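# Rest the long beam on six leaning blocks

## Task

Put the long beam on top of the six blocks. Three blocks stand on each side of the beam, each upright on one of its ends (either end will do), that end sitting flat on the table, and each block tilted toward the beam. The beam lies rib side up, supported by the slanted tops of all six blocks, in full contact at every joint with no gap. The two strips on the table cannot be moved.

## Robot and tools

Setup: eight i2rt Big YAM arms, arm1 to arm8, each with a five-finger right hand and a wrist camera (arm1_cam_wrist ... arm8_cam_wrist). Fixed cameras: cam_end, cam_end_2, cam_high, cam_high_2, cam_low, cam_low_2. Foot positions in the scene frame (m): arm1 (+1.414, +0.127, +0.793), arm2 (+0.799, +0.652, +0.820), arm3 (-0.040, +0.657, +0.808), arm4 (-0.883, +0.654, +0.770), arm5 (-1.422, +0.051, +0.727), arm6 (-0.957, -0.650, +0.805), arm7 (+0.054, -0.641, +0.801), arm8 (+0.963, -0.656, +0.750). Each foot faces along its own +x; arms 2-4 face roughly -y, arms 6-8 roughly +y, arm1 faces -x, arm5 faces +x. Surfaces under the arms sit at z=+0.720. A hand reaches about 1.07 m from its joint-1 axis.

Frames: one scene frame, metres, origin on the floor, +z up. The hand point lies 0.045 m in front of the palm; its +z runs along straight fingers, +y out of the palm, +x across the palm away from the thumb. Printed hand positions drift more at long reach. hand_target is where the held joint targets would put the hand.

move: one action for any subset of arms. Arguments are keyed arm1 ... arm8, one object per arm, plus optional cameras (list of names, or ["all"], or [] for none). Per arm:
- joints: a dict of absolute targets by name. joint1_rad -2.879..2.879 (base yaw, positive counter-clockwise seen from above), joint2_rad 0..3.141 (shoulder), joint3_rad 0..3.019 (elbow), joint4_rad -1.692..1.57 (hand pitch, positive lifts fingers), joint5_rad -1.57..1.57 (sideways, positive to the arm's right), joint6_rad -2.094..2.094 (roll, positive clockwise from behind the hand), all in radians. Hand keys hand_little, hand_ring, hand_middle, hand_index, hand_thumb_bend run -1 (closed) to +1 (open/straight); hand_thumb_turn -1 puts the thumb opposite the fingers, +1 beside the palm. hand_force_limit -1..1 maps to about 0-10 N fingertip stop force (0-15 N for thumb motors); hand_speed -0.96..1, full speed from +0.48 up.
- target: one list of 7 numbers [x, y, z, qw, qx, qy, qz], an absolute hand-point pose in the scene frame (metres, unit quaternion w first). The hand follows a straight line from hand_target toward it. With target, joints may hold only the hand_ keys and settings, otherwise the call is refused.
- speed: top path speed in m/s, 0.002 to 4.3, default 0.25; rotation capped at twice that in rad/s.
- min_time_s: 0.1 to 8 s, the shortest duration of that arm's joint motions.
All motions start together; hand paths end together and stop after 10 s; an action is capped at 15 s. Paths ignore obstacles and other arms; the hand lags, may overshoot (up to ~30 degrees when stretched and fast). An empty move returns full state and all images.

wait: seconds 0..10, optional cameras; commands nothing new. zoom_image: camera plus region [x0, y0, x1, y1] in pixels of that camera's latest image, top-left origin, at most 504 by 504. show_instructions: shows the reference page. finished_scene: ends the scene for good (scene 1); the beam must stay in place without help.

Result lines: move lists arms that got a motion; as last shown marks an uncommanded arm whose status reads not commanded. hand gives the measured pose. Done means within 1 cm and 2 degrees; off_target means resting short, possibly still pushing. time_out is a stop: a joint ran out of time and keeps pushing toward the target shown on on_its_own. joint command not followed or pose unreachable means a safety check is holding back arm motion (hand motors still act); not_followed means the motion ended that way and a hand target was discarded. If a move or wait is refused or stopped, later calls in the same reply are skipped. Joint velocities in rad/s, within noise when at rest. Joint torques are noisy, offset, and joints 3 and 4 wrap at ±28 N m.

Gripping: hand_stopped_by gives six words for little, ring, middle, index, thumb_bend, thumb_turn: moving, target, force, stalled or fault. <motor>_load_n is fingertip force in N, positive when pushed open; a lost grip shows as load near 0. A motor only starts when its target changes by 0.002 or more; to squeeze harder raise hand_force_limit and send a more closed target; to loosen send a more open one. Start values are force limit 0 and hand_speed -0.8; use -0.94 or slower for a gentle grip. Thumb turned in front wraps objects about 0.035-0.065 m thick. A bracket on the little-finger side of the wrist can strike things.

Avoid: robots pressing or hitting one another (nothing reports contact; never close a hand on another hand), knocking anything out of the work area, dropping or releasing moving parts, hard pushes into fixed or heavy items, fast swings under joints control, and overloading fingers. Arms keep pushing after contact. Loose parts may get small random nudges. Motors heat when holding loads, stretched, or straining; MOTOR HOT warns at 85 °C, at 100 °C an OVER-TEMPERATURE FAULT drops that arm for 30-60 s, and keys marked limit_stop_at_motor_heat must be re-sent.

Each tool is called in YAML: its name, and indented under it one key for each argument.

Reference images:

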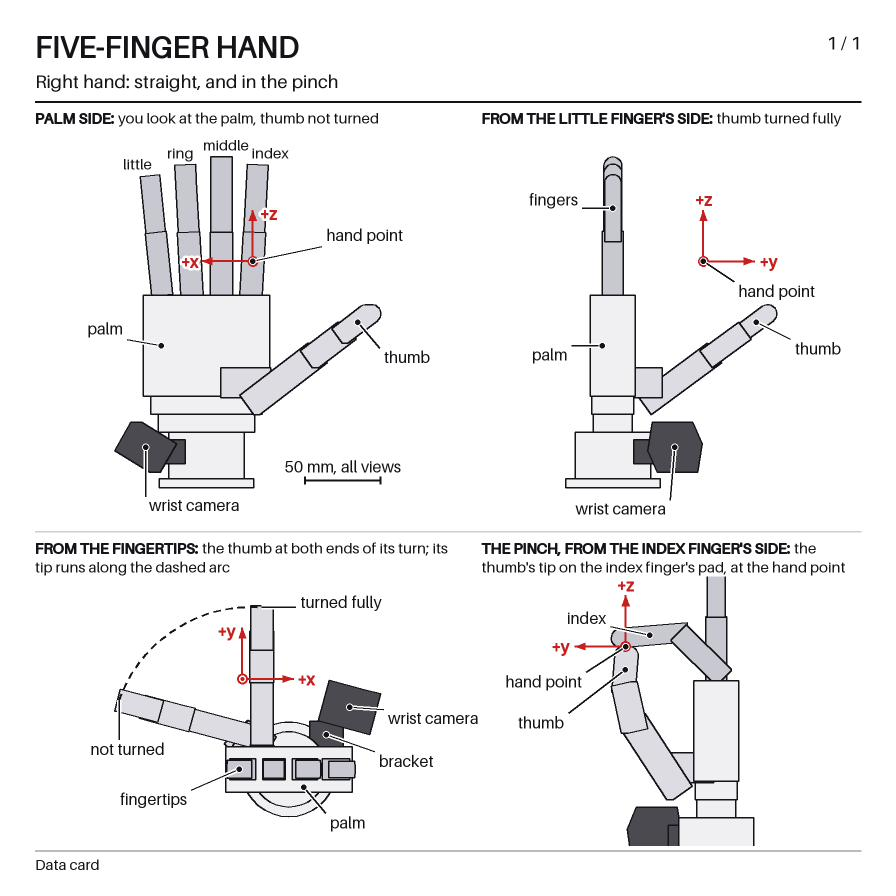

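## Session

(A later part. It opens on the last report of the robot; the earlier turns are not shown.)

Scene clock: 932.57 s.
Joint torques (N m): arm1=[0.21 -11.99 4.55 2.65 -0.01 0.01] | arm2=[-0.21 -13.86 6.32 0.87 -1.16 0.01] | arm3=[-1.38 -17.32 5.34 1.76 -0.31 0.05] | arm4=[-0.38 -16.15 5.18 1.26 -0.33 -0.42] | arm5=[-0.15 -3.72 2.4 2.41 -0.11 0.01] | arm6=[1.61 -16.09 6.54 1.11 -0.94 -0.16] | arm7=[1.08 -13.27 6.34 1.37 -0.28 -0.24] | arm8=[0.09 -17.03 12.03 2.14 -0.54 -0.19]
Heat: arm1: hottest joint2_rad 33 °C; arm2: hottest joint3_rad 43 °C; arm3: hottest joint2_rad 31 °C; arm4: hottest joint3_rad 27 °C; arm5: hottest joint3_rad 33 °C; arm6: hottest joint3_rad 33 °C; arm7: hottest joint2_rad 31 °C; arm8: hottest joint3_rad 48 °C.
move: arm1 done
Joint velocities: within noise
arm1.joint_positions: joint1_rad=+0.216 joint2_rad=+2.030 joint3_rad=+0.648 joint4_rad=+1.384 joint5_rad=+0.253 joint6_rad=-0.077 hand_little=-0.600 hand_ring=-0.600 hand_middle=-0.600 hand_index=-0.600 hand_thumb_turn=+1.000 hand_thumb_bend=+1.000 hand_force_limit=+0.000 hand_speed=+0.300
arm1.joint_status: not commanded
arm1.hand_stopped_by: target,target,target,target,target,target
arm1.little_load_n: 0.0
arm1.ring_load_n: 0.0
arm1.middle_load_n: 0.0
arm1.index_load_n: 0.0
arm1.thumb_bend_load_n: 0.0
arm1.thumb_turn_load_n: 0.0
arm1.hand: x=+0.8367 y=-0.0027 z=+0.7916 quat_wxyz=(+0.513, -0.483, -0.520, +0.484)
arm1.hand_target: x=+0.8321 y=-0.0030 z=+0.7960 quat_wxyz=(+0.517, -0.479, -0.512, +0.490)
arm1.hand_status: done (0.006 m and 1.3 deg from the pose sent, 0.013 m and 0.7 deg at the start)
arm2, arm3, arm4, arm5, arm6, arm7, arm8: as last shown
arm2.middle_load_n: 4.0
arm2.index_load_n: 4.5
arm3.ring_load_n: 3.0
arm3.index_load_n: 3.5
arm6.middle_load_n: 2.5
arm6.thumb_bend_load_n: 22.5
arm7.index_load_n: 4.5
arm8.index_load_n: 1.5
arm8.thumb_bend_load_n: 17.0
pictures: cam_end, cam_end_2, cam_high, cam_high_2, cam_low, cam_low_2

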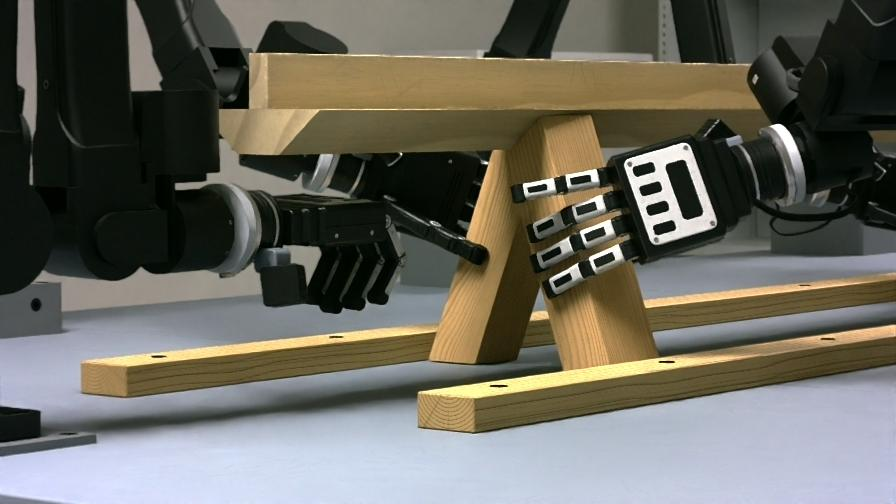

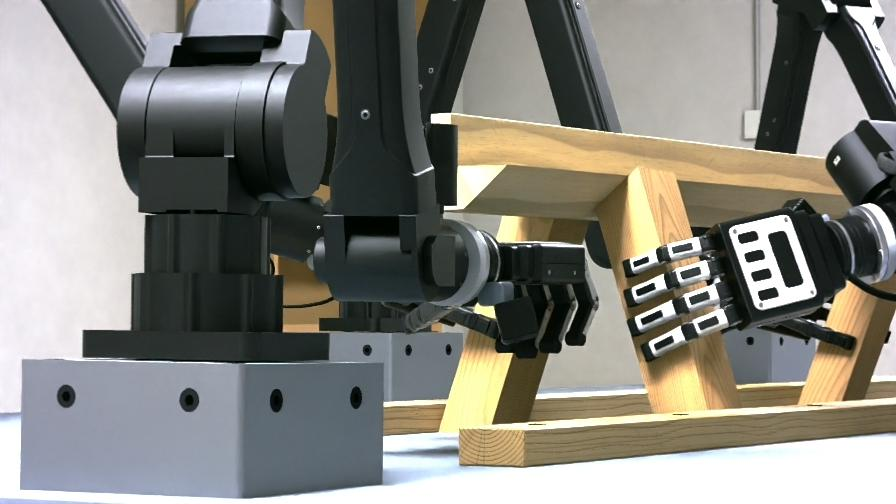

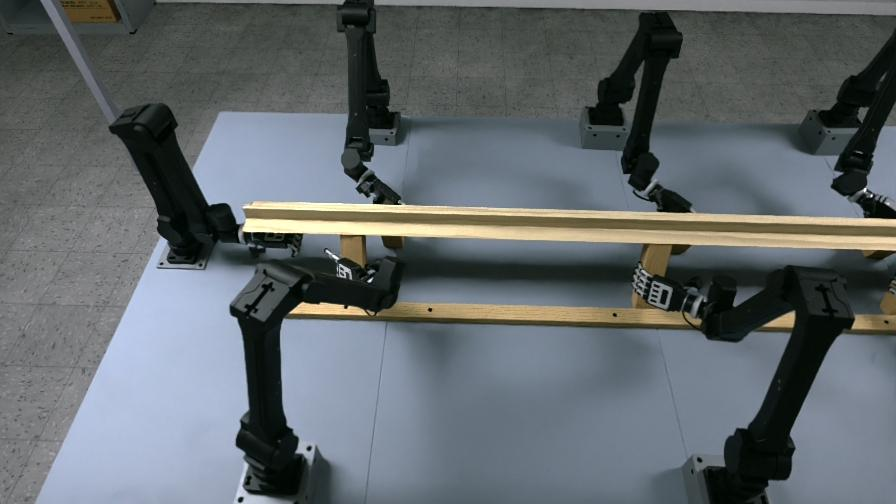

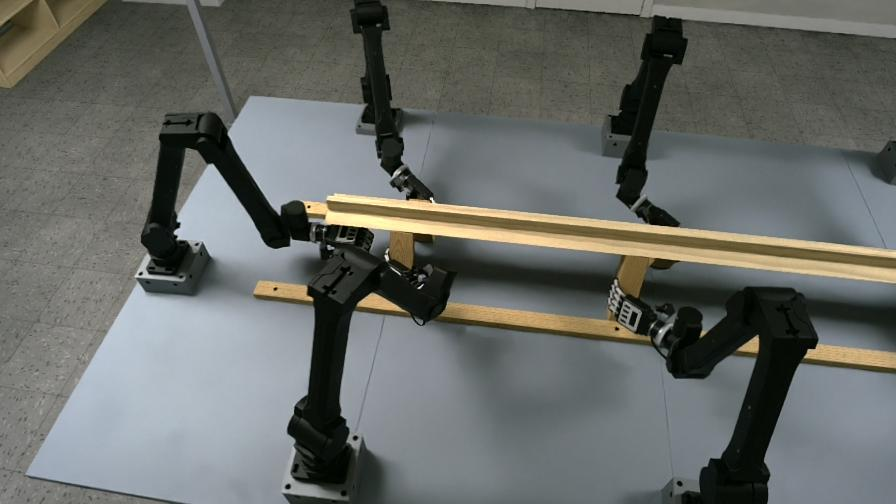

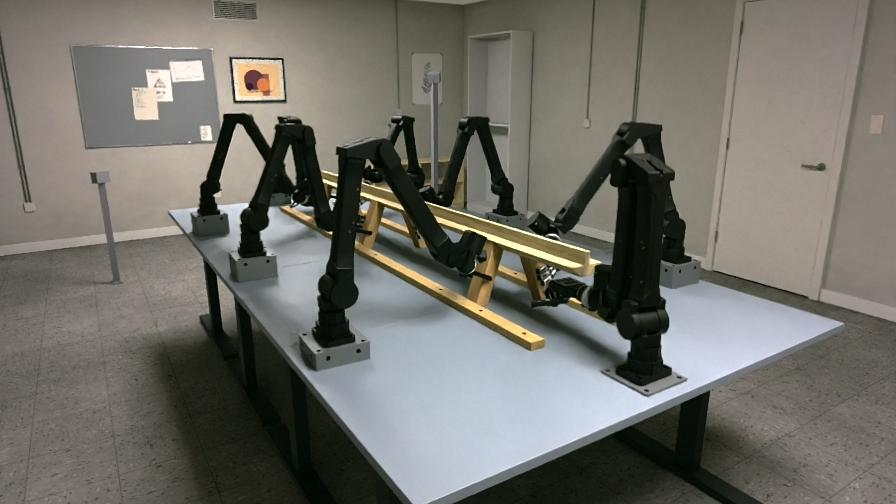

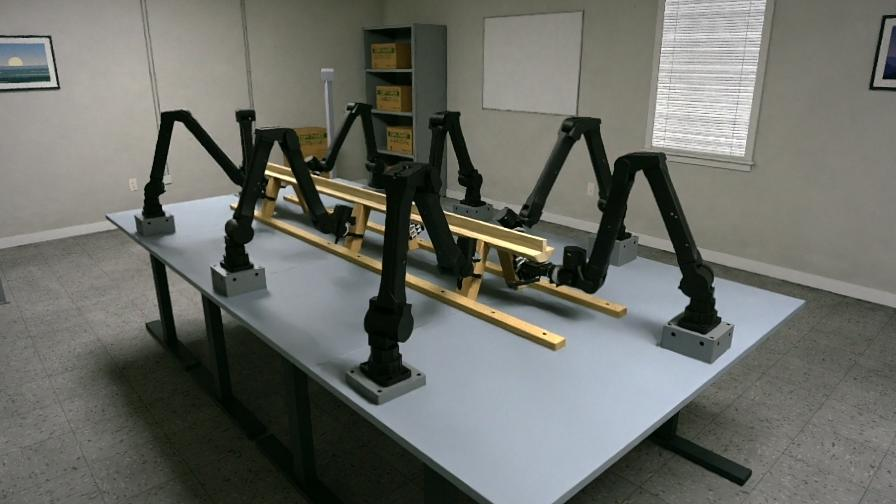

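move:
  arm7: {"joints":{"hand_speed":-0.92,"hand_little":0.42,"hand_ring":0.42,"hand_middle":0.42,"hand_index":0.42,"hand_thumb_bend":0.62}}
  arm3: {"joints":{"hand_speed":-0.92,"hand_little":0.44,"hand_ring":0.44,"hand_middle":0.44,"hand_index":0.44,"hand_thumb_bend":0.56}}
  cameras: ["cam_high","cam_high_2","cam_end_2"]

zoom_image:
  camera: "cam_high"
  region: [610, 220, 730, 320]

zoom_image:
  camera: "cam_high_2"
  region: [590, 220, 710, 340]

Scene clock: 938.07 s.
Joint torques (N m): arm1=[0.32 -12.16 4.52 2.61 -0.05 0] | arm2=[0.38 -13.39 6.35 0.72 -1.15 0.04] | arm3=[-1.26 -16.97 5 1.98 -0.24 0.04] | arm4=[-0.15 -15.85 5.2 1.25 -0.32 -0.42] | arm5=[-0.09 -3.78 2.43 2.41 -0.13 0] | arm6=[1.61 -16.03 6.54 1.13 -0.94 -0.16] | arm7=[1.03 -12.86 5.97 1.44 -0.32 -0.24] | arm8=[0.03 -16.97 12.04 2.14 -0.54 -0.19]
Heat: arm1: hottest joint2_rad 33 °C; arm2: hottest joint3_rad 43 °C; arm3: hottest joint2_rad 31 °C; arm4: hottest joint3_rad 27 °C; arm5: hottest joint3_rad 33 °C; arm6: hottest joint3_rad 33 °C; arm7: hottest joint2_rad 31 °C; arm8: hottest joint3_rad 48 °C.
move: arm3 done; arm7 done
Joint velocities: within noise
arm1, arm2, arm4, arm5, arm6, arm8: as last shown
arm2.index_load_n: 5.0
arm2.thumb_bend_load_n: 23.5
arm3.joint_positions: joint1_rad=+0.128 joint2_rad=+1.998 joint3_rad=+0.650 joint4_rad=+1.147 joint5_rad=-0.789 joint6_rad=-1.414 hand_little=+0.440 hand_ring=+0.440 hand_middle=+0.440 hand_index=+0.440 hand_thumb_turn=-1.000 hand_thumb_bend=+0.560 hand_force_limit=-0.200 hand_speed=-0.920
arm3.joint_status: all done
arm3.hand_stopped_by: target,target,target,target,target,target
arm3.little_load_n: 0.0
arm3.ring_load_n: 0.0
arm3.middle_load_n: 0.0
arm3.index_load_n: 0.0
arm3.thumb_bend_load_n: 0.0
arm3.thumb_turn_load_n: 0.5
arm3.hand: x=+0.1109 y=+0.1072 z=+0.7934 quat_wxyz=(+0.123, +0.667, -0.354, +0.644)
arm3.hand_target: x=+0.1057 y=+0.0931 z=+0.8134 quat_wxyz=(+0.139, +0.659, -0.346, +0.653)
arm3.hand_status: not commanded
arm4.middle_load_n: 5.5
arm5.thumb_turn_load_n: 0.0
arm6.middle_load_n: 3.0
arm7.joint_positions: joint1_rad=-0.086 joint2_rad=+1.944 joint3_rad=+0.715 joint4_rad=+0.831 joint5_rad=-1.008 joint6_rad=-1.607 hand_little=+0.420 hand_ring=+0.420 hand_middle=+0.420 hand_index=+0.420 hand_thumb_turn=-1.000 hand_thumb_bend=+0.620 hand_force_limit=+0.000 hand_speed=-0.920
arm7.joint_status: all done
arm7.hand_stopped_by: target,target,target,target,target,target
arm7.little_load_n: 0.0
arm7.ring_load_n: 0.0
arm7.middle_load_n: 0.0
arm7.index_load_n: 0.0
arm7.thumb_bend_load_n: 0.0
arm7.thumb_turn_load_n: 0.0
arm7.hand: x=-0.0142 y=-0.0788 z=+0.7825 quat_wxyz=(-0.619, +0.355, +0.693, +0.104)
arm7.hand_target: x=-0.0200 y=-0.0660 z=+0.7985 quat_wxyz=(-0.624, +0.333, +0.697, +0.118)
arm7.hand_status: not commanded
arm8.little_load_n: 3.5
pictures: cam_end_2, cam_high, cam_high_2

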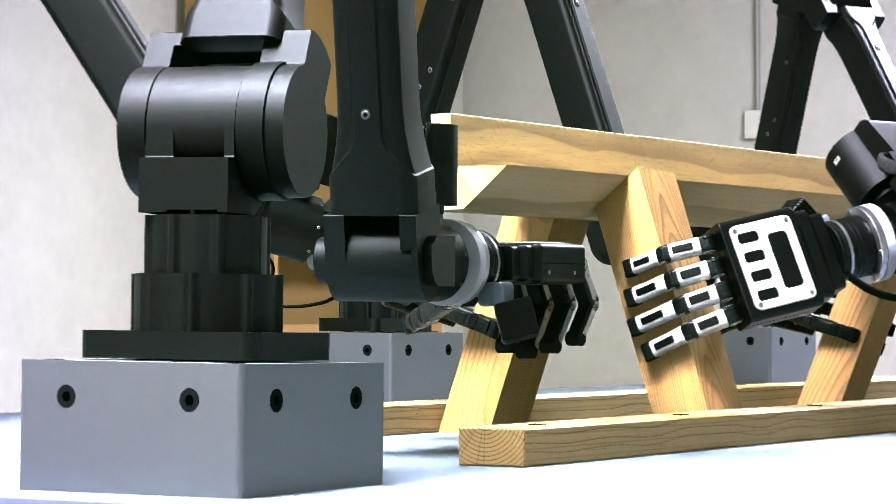

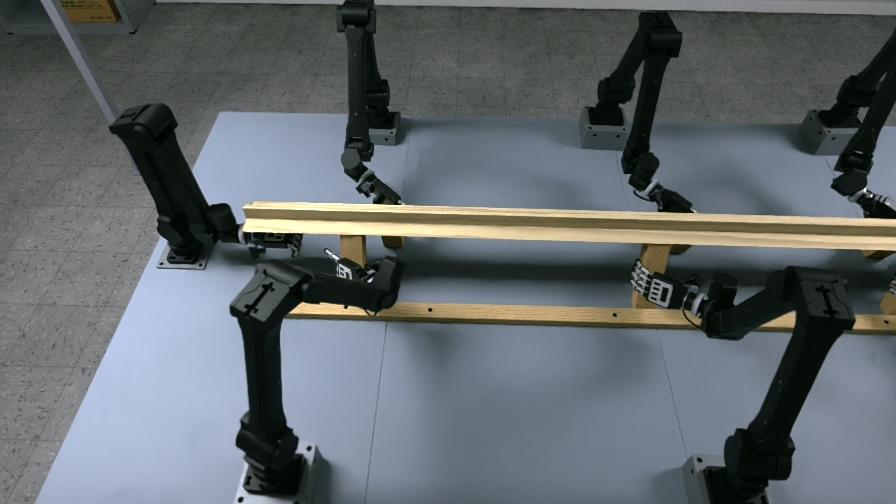

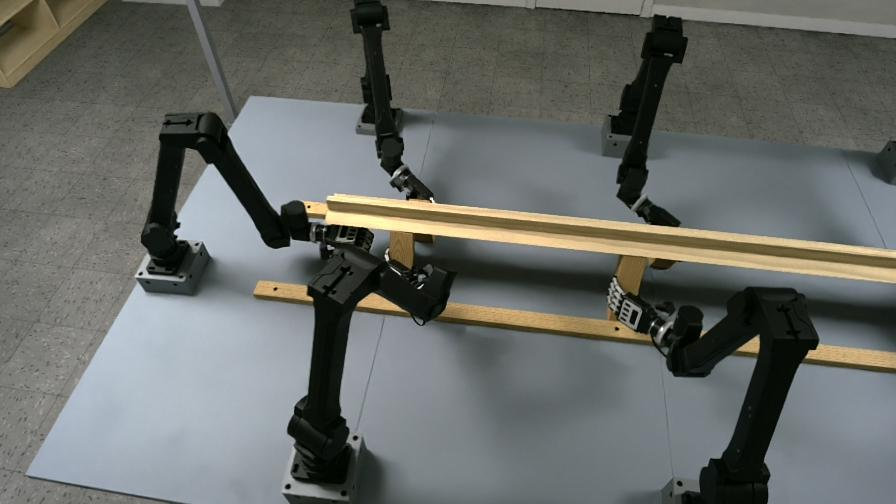

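Scaled by 4.200 from the camera's image (finer frame: 1280x720).

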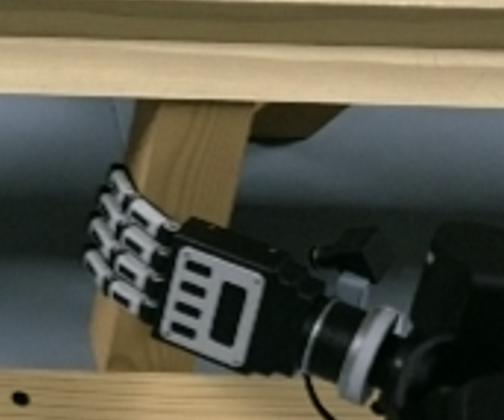

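Scaled by 4.200 from the camera's image (finer frame: 1280x720).

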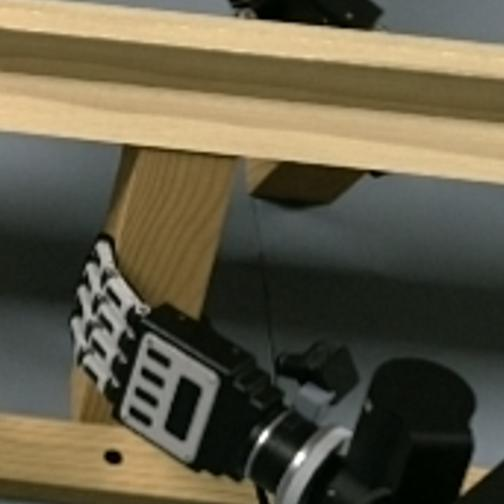

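move:
  arm7: {"joints":{"hand_speed":-0.8,"hand_little":0.8,"hand_ring":0.8,"hand_middle":0.8,"hand_index":0.8,"hand_thumb_bend":0.95}}
  arm3: {"joints":{"hand_speed":-0.8,"hand_little":0.8,"hand_ring":0.8,"hand_middle":0.8,"hand_index":0.8,"hand_thumb_bend":0.95}}

move:
  arm7: {"target":[-0.02,-0.141,0.828,0.624,-0.3325,-0.697,-0.1175],"speed":0.1}
  arm3: {"target":[0.106,0.168,0.843,0.1385,0.659,-0.346,0.653],"speed":0.1}
  cameras: ["cam_high","cam_high_2","cam_end_2","arm3_cam_wrist","arm7_cam_wrist"]

zoom_image:
  camera: "cam_high"
  region: [610, 220, 730, 320]

zoom_image:
  camera: "cam_high_2"
  region: [590, 220, 710, 340]

Scene clock: 941.17 s.
Joint torques (N m): arm1=[0.44 -12.1 4.55 2.59 -0.03 0] | arm2=[-0.03 -13.57 6.41 0.92 -1.15 0.07] | arm3=[-1.32 -16.91 4.97 1.96 -0.23 0.04] | arm4=[-0.38 -15.85 5.24 1.37 -0.31 -0.42] | arm5=[-0.21 -3.66 2.5 2.4 -0.12 0.01] | arm6=[1.61 -16.09 6.56 1.11 -0.93 -0.16] | arm7=[1.03 -12.81 5.94 1.52 -0.33 -0.21] | arm8=[0.03 -16.97 12.04 2.13 -0.54 -0.19]
Heat: arm1: hottest joint2_rad 33 °C; arm2: hottest joint3_rad 43 °C; arm3: hottest joint2_rad 31 °C; arm4: hottest joint3_rad 27 °C; arm5: hottest joint3_rad 32 °C; arm6: hottest joint3_rad 33 °C; arm7: hottest joint2_rad 31 °C; arm8: hottest joint3_rad 48 °C.
move: arm3 done; arm7 done
Joint velocities: within noise
arm1, arm4, arm5, arm6, arm8: as last shown
arm2.joint_positions: joint1_rad=-0.456 joint2_rad=+1.954 joint3_rad=+0.865 joint4_rad=+0.320 joint5_rad=-1.237 joint6_rad=-2.034 hand_little=+0.301 hand_ring=+0.314 hand_middle=+0.321 hand_index=+0.327 hand_thumb_turn=-1.000 hand_thumb_bend=+0.522 hand_force_limit=+0.100 hand_speed=-0.930
arm2.joint_status: not commanded
arm2.hand_stopped_by: force,force,force,force,force,target
arm2.little_load_n: 4.0
arm2.ring_load_n: 3.5
arm2.middle_load_n: 4.0
arm2.index_load_n: 5.0
arm2.thumb_bend_load_n: 23.0
arm2.thumb_turn_load_n: 5.5
arm2.hand: x=+0.7214 y=+0.0858 z=+0.8021 quat_wxyz=(+0.122, +0.695, -0.353, +0.614)
arm2.hand_target: x=+0.7224 y=+0.0697 z=+0.8381 quat_wxyz=(+0.142, +0.700, -0.323, +0.621)
arm2.hand_status: not commanded
arm3.joint_positions: joint1_rad=+0.128 joint2_rad=+1.998 joint3_rad=+0.650 joint4_rad=+1.147 joint5_rad=-0.789 joint6_rad=-1.414 hand_little=+0.800 hand_ring=+0.800 hand_middle=+0.800 hand_index=+0.800 hand_thumb_turn=-1.000 hand_thumb_bend=+0.950 hand_force_limit=-0.200 hand_speed=-0.800
arm3.joint_status: all done
arm3.hand_stopped_by: target,target,target,target,target,target
arm3.little_load_n: 0.0
arm3.ring_load_n: 0.0
arm3.middle_load_n: 0.0
arm3.index_load_n: 0.0
arm3.thumb_bend_load_n: 0.0
arm3.thumb_turn_load_n: 0.0
arm3.hand: x=+0.1109 y=+0.1072 z=+0.7934 quat_wxyz=(+0.123, +0.667, -0.354, +0.644)
arm3.hand_target: x=+0.1057 y=+0.0931 z=+0.8134 quat_wxyz=(+0.139, +0.659, -0.346, +0.653)
arm3.hand_status: not commanded
arm4.middle_load_n: 6.0
arm5.thumb_bend_load_n: 0.5
arm6.little_load_n: 0.5
arm6.thumb_bend_load_n: 23.0
arm7.joint_positions: joint1_rad=-0.086 joint2_rad=+1.944 joint3_rad=+0.715 joint4_rad=+0.831 joint5_rad=-1.008 joint6_rad=-1.608 hand_little=+0.800 hand_ring=+0.800 hand_middle=+0.800 hand_index=+0.800 hand_thumb_turn=-1.000 hand_thumb_bend=+0.950 hand_force_limit=+0.000 hand_speed=-0.800
arm7.joint_status: all done
arm7.hand_stopped_by: target,target,target,target,target,target
arm7.little_load_n: 0.0
arm7.ring_load_n: 0.0
arm7.middle_load_n: 0.0
arm7.index_load_n: 0.0
arm7.thumb_bend_load_n: 0.0
arm7.thumb_turn_load_n: 0.5
arm7.hand: x=-0.0141 y=-0.0787 z=+0.7826 quat_wxyz=(-0.619, +0.354, +0.693, +0.104)
arm7.hand_target: x=-0.0200 y=-0.0660 z=+0.7984 quat_wxyz=(-0.624, +0.333, +0.697, +0.118)
arm7.hand_status: not commanded
pictures: none

Scene clock: 942.53 s.
Joint torques (N m): arm1=[0.44 -11.93 4.48 2.59 -0.03 0.01] | arm2=[-0.5 -14.33 6.31 0.98 -1.12 0.08] | arm3=[0.15 -13.57 3.36 2.65 -0.09 0.09] | arm4=[-0.38 -15.97 5.19 1.26 -0.31 -0.43] | arm5=[-0.15 -3.66 2.47 2.45 -0.13 0] | arm6=[1.49 -16.09 6.54 1.13 -0.94 -0.16] | arm7=[-0.67 -9.88 4.18 1.48 -0.33 -0.25] | arm8=[0.09 -16.97 12.03 2.14 -0.54 -0.19]
Heat: arm1: hottest joint2_rad 33 °C; arm2: hottest joint3_rad 43 °C; arm3: hottest joint2_rad 31 °C; arm4: hottest joint3_rad 27 °C; arm5: hottest joint3_rad 32 °C; arm6: hottest joint3_rad 33 °C; arm7: hottest joint2_rad 31 °C; arm8: hottest joint3_rad 48 °C.
move: arm3 off_target; arm7 done
Joint velocities: within noise
arm1, arm2, arm4, arm5, arm6, arm8: as last shown
arm2.little_load_n: 3.5
arm3.joint_positions: joint1_rad=+0.128 joint2_rad=+1.811 joint3_rad=+0.455 joint4_rad=+1.169 joint5_rad=-0.774 joint6_rad=-1.414 hand_little=+0.800 hand_ring=+0.800 hand_middle=+0.800 hand_index=+0.800 hand_thumb_turn=-1.000 hand_thumb_bend=+0.950 hand_force_limit=-0.200 hand_speed=-0.800
arm3.joint_status: not commanded
arm3.hand_stopped_by: target,target,target,target,target,target
arm3.little_load_n: 0.0
arm3.ring_load_n: 0.0
arm3.middle_load_n: 0.0
arm3.index_load_n: 0.0
arm3.thumb_bend_load_n: 0.0
arm3.thumb_turn_load_n: 0.0
arm3.hand: x=+0.1023 y=+0.1700 z=+0.8303 quat_wxyz=(+0.133, +0.664, -0.355, +0.645)
arm3.hand_target: x=+0.1059 y=+0.1681 z=+0.8428 quat_wxyz=(+0.139, +0.659, -0.346, +0.653)
arm3.hand_status: off_target (0.013 m and 1.7 deg from the pose sent, 0.079 m and 2.5 deg at the start)
arm4.middle_load_n: 5.5
arm5.thumb_bend_load_n: 0.0
arm6.little_load_n: 0.0
arm6.middle_load_n: 2.5
arm6.thumb_bend_load_n: 22.5
arm7.joint_positions: joint1_rad=-0.086 joint2_rad=+1.741 joint3_rad=+0.528 joint4_rad=+0.831 joint5_rad=-1.028 joint6_rad=-1.624 hand_little=+0.800 hand_ring=+0.800 hand_middle=+0.800 hand_index=+0.800 hand_thumb_turn=-1.000 hand_thumb_bend=+0.950 hand_force_limit=+0.000 hand_speed=-0.800
arm7.joint_status: not commanded
arm7.hand_stopped_by: target,target,target,target,target,target
arm7.little_load_n: 0.0
arm7.ring_load_n: 0.0
arm7.middle_load_n: 0.0
arm7.index_load_n: 0.0
arm7.thumb_bend_load_n: 0.0
arm7.thumb_turn_load_n: 0.5
arm7.hand: x=-0.0243 y=-0.1422 z=+0.8236 quat_wxyz=(-0.624, +0.337, +0.696, +0.108)
arm7.hand_target: x=-0.0200 y=-0.1411 z=+0.8278 quat_wxyz=(-0.624, +0.333, +0.697, +0.117)
arm7.hand_status: done (0.006 m and 1.2 deg from the pose sent, 0.077 m and 3.0 deg at the start)
arm8.little_load_n: 3.0
pictures: arm3_cam_wrist, arm7_cam_wrist, cam_end_2, cam_high, cam_high_2
arm3_cam_wrist: T_world_to_cam=[[-0.64919, -0.76043, -0.01687, 0.21001], [-0.44404, 0.39691, -0.8033, 0.64692], [0.61755, -0.51401, -0.59533, 0.63069]] pos_world=[0.03411, 0.22711, 0.89869]
arm7_cam_wrist: T_world_to_cam=[[0.6245, 0.7806, -0.02575, 0.14696], [0.52809, -0.44631, -0.72244, 0.54288], [-0.57544, 0.43756, -0.69095, 0.73398]] pos_world=[0.04389, -0.19359, 0.90313]

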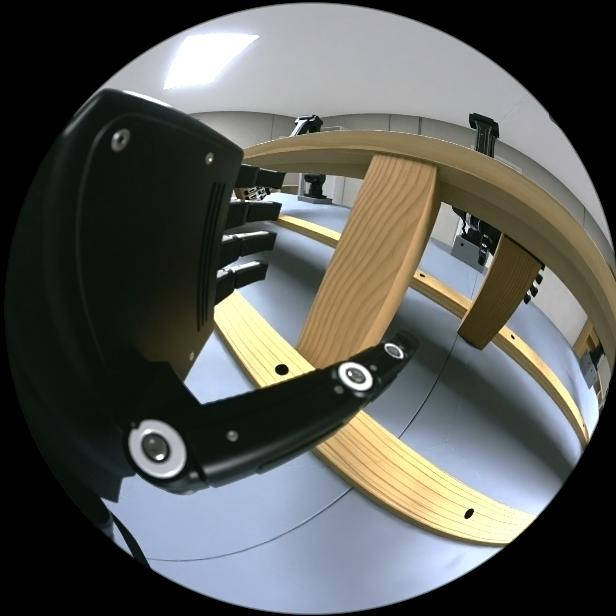

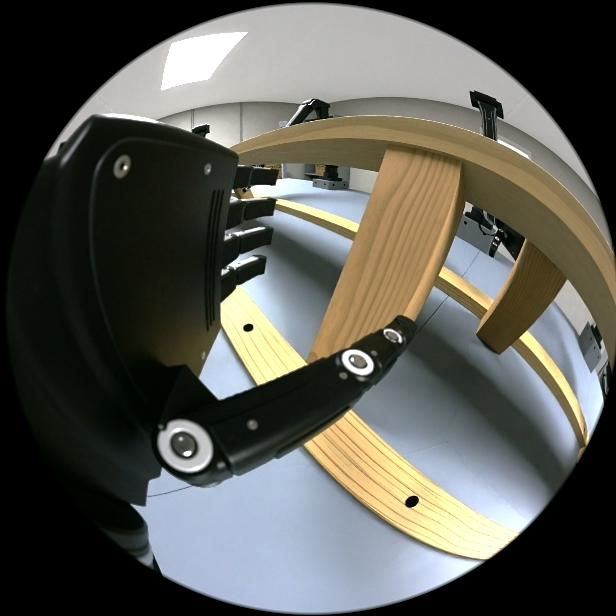

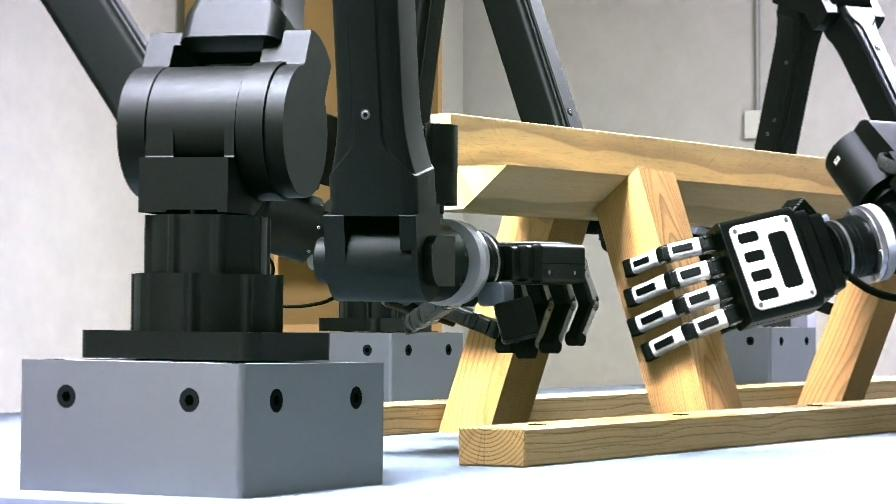

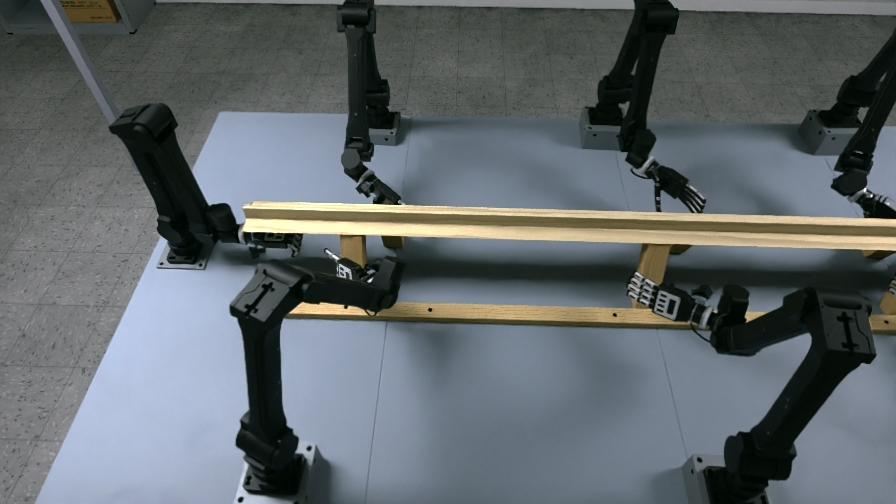

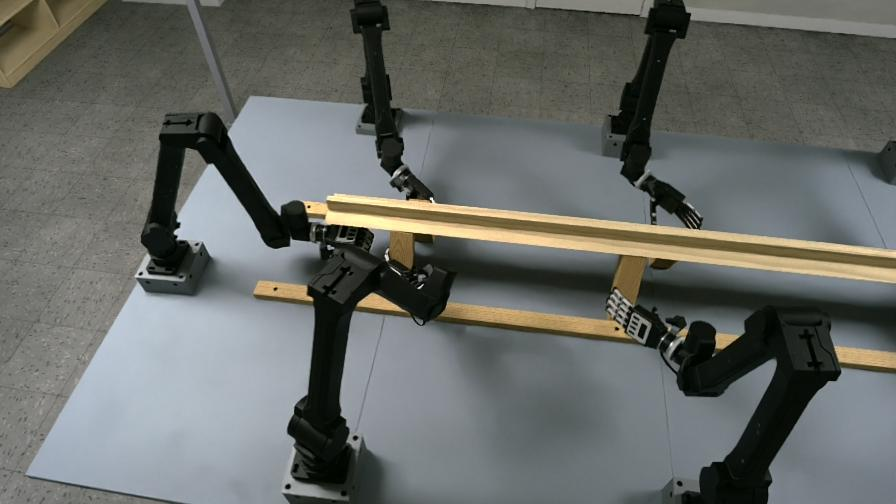

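Scaled by 4.200 from the camera's image (finer frame: 1280x720).

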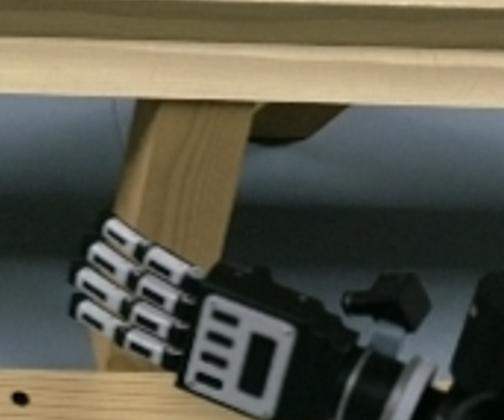

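Scaled by 4.200 from the camera's image (finer frame: 1280x720).

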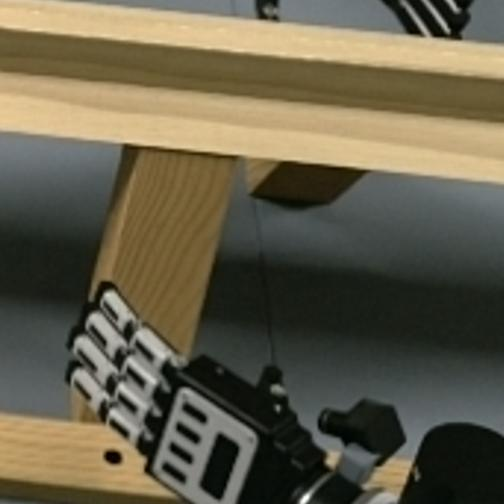

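zoom_image:
  camera: "arm3_cam_wrist"
  region: [330, 130, 570, 370]

zoom_image:
  camera: "arm7_cam_wrist"
  region: [330, 120, 590, 380]

Scaled by 2.100 from the camera's image (finer frame: 880x880).

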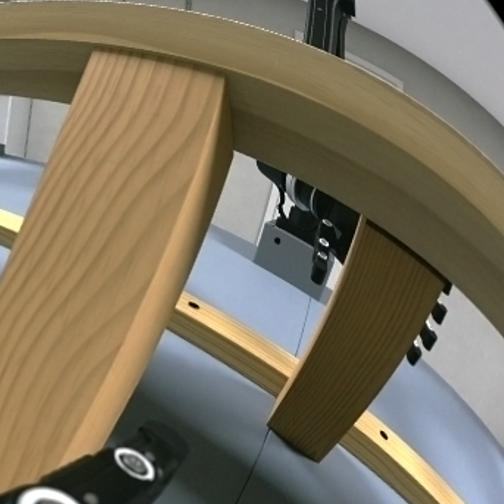

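Scaled by 1.938 from the camera's image (finer frame: 880x880).

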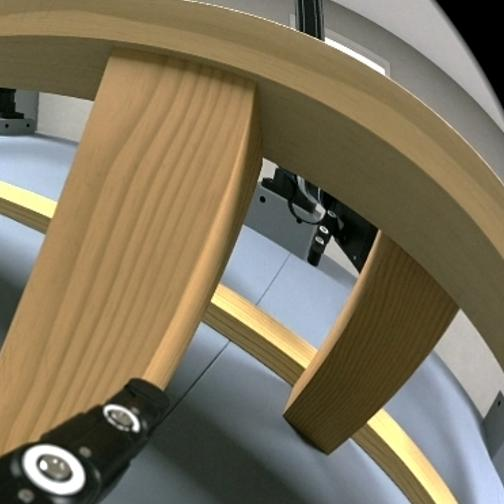

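move:
  arm6: {"joints":{"hand_speed":-0.92,"hand_ring":0.42,"hand_middle":0.45,"hand_index":0.47,"hand_thumb_bend":0.62}}
  arm4: {"joints":{"hand_speed":-0.92,"hand_ring":0.41,"hand_middle":0.41,"hand_index":0.43,"hand_thumb_bend":0.56}}
  cameras: ["cam_high","cam_end","cam_end_2","arm4_cam_wrist","arm6_cam_wrist"]

zoom_image:
  camera: "cam_end"
  region: [470, 90, 610, 170]

zoom_image:
  camera: "cam_end"
  region: [420, 280, 670, 400]

Scene clock: 945.17 s.
Joint torques (N m): arm1=[0.26 -12.04 4.51 2.66 -0.02 -0.01] | arm2=[-0.03 -14.74 6.26 0.99 -1.17 0.01] | arm3=[0.15 -13.57 3.38 2.59 -0.09 0.08] | arm4=[-0.32 -14.74 5.35 1.29 -0.62 -0.19] | arm5=[-0.15 -3.6 2.44 2.45 -0.13 0.01] | arm6=[1.55 -13.74 6.8 1.16 -0.66 -0.13] | arm7=[-0.97 -9.88 4.18 1.5 -0.34 -0.23] | arm8=[0.03 -16.97 12 2.18 -0.52 -0.19]
Heat: arm1: hottest joint2_rad 33 °C; arm2: hottest joint3_rad 43 °C; arm3: hottest joint2_rad 31 °C; arm4: hottest joint3_rad 27 °C; arm5: hottest joint3_rad 32 °C; arm6: hottest joint3_rad 33 °C; arm7: hottest joint2_rad 31 °C; arm8: hottest joint3_rad 47 °C.
move: arm4 done; arm6 done
Joint velocities: within noise
arm1, arm2, arm3, arm5, arm7, arm8: as last shown
arm2.joint_positions: joint1_rad=-0.456 joint2_rad=+1.953 joint3_rad=+0.865 joint4_rad=+0.320 joint5_rad=-1.236 joint6_rad=-2.034 hand_little=+0.301 hand_ring=+0.314 hand_middle=+0.321 hand_index=+0.327 hand_thumb_turn=-1.000 hand_thumb_bend=+0.522 hand_force_limit=+0.100 hand_speed=-0.930
arm2.thumb_turn_load_n: 6.0
arm2.hand: x=+0.7213 y=+0.0857 z=+0.8023 quat_wxyz=(+0.123, +0.695, -0.353, +0.614)
arm2.hand_target: x=+0.7224 y=+0.0696 z=+0.8382 quat_wxyz=(+0.143, +0.700, -0.323, +0.621)
arm3.thumb_turn_load_n: 0.5
arm4.joint_positions: joint1_rad=+0.043 joint2_rad=+1.713 joint3_rad=+0.751 joint4_rad=+0.519 joint5_rad=-0.907 joint6_rad=-1.735 hand_little=+1.000 hand_ring=+0.410 hand_middle=+0.410 hand_index=+0.430 hand_thumb_turn=-1.000 hand_thumb_bend=+0.560 hand_force_limit=+0.300 hand_speed=-0.920
arm4.joint_status: all done
arm4.hand_stopped_by: target,target,target,target,target,target
arm4.little_load_n: 0.0
arm4.ring_load_n: 0.0
arm4.middle_load_n: 0.0
arm4.index_load_n: 0.0
arm4.thumb_bend_load_n: 0.0
arm4.thumb_turn_load_n: 0.5
arm4.hand: x=-0.7700 y=+0.0811 z=+0.8348 quat_wxyz=(+0.133, +0.733, -0.308, +0.591)
arm4.hand_target: x=-0.7629 y=+0.0802 z=+0.8457 quat_wxyz=(+0.139, +0.735, -0.294, +0.595)
arm4.hand_status: not commanded
arm5.thumb_turn_load_n: -0.5
arm6.joint_positions: joint1_rad=-0.421 joint2_rad=+1.833 joint3_rad=+0.921 joint4_rad=+0.123 joint5_rad=-1.186 joint6_rad=-2.150 hand_little=+1.000 hand_ring=+0.420 hand_middle=+0.450 hand_index=+0.470 hand_thumb_turn=-1.000 hand_thumb_bend=+0.620 hand_force_limit=+0.300 hand_speed=-0.920
arm6.joint_status: all done
arm6.hand_stopped_by: target,target,target,target,target,target
arm6.little_load_n: 0.0
arm6.ring_load_n: 0.0
arm6.middle_load_n: 0.0
arm6.index_load_n: 0.0
arm6.thumb_bend_load_n: 0.0
arm6.thumb_turn_load_n: 0.5
arm6.hand: x=-0.8392 y=-0.0694 z=+0.8352 quat_wxyz=(-0.579, +0.353, +0.715, +0.169)
arm6.hand_target: x=-0.8408 y=-0.0622 z=+0.8466 quat_wxyz=(-0.580, +0.339, +0.719, +0.178)
arm6.hand_status: not commanded
arm7.thumb_turn_load_n: 0.0
arm7.hand: x=-0.0243 y=-0.1422 z=+0.8237 quat_wxyz=(-0.624, +0.337, +0.696, +0.108)
arm8.joint_positions: joint1_rad=+0.363 joint2_rad=+1.757 joint3_rad=+0.772 joint4_rad=+0.666 joint5_rad=-0.573 joint6_rad=-1.515 hand_little=+0.281 hand_ring=+0.308 hand_middle=+0.334 hand_index=+0.379 hand_thumb_turn=-1.000 hand_thumb_bend=+0.515 hand_force_limit=+0.100 hand_speed=-0.930
arm8.little_load_n: 4.5
arm8.thumb_bend_load_n: 17.5
arm8.thumb_turn_load_n: 6.5
arm8.hand: x=+0.7027 y=-0.0963 z=+0.8020 quat_wxyz=(-0.595, +0.335, +0.721, +0.116)
arm8.hand_target: x=+0.7008 y=-0.0745 z=+0.8471 quat_wxyz=(-0.620, +0.315, +0.705, +0.141)
pictures: arm4_cam_wrist, arm6_cam_wrist, cam_end, cam_end_2, cam_high
arm4_cam_wrist: T_world_to_cam=[[-0.51227, -0.85592, 0.07061, -0.37563], [-0.65063, 0.33311, -0.68243, 0.03877], [0.56059, -0.39553, -0.72753, 1.19052]] pos_world=[-0.83458, 0.13646, 0.91912]
arm6_cam_wrist: T_world_to_cam=[[0.63648, 0.76476, 0.10015, 0.50796], [0.61247, -0.42223, -0.66829, 1.0417], [-0.46879, 0.48669, -0.73713, 0.37089]] pos_world=[-0.78745, -0.12915, 0.91868]

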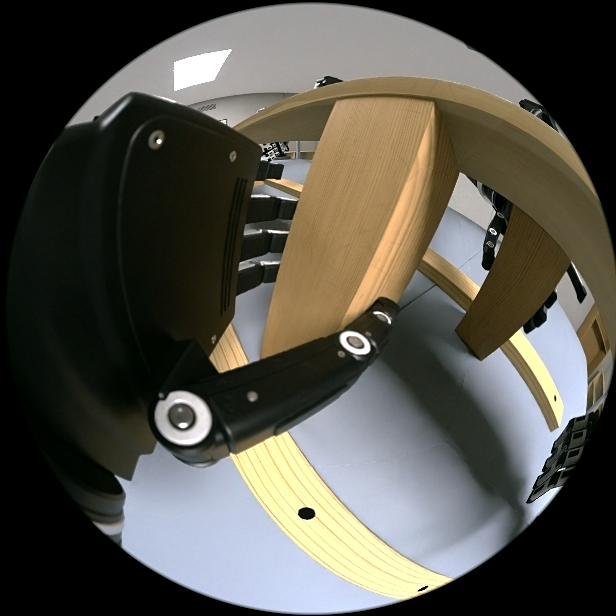

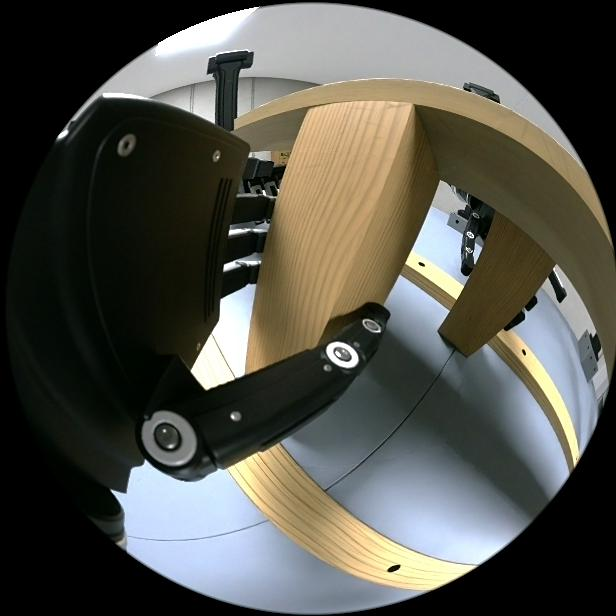

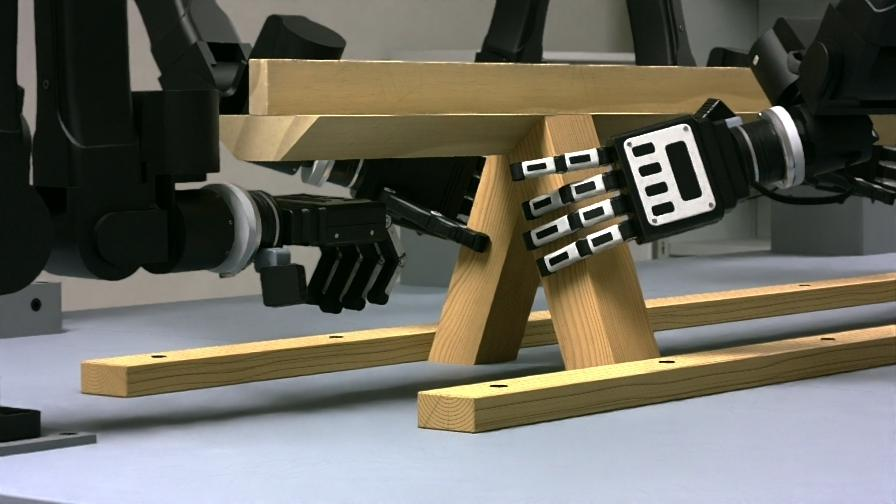

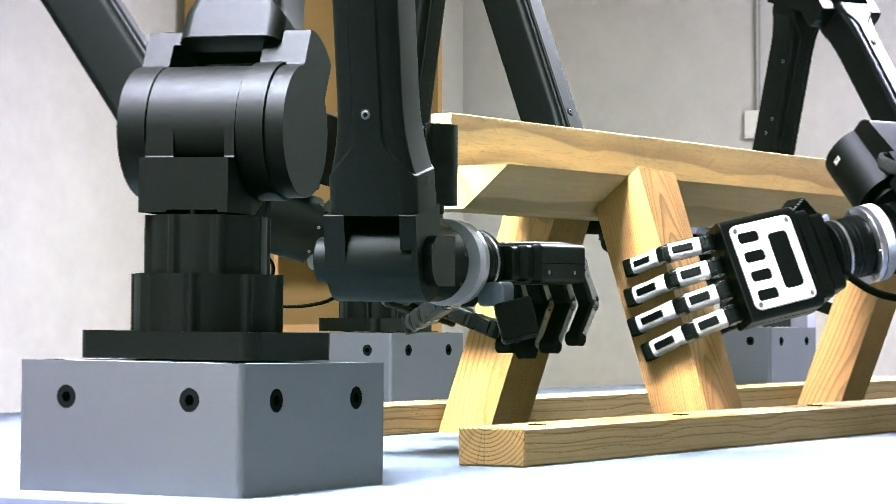

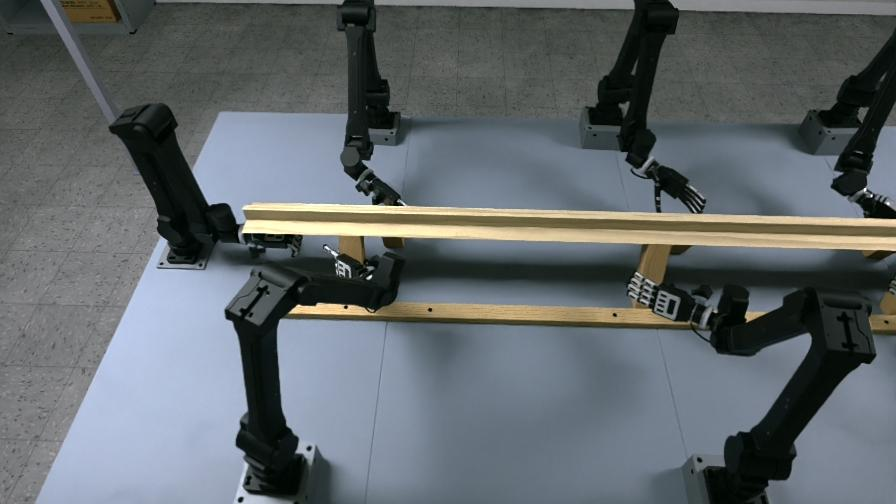

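Scaled by 3.600 from the camera's image (finer frame: 1280x720).

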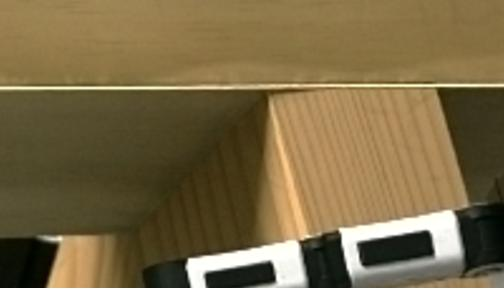

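Scaled by 2.016 from the camera's image (finer frame: 1280x720).

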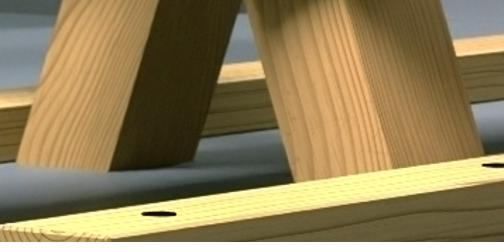

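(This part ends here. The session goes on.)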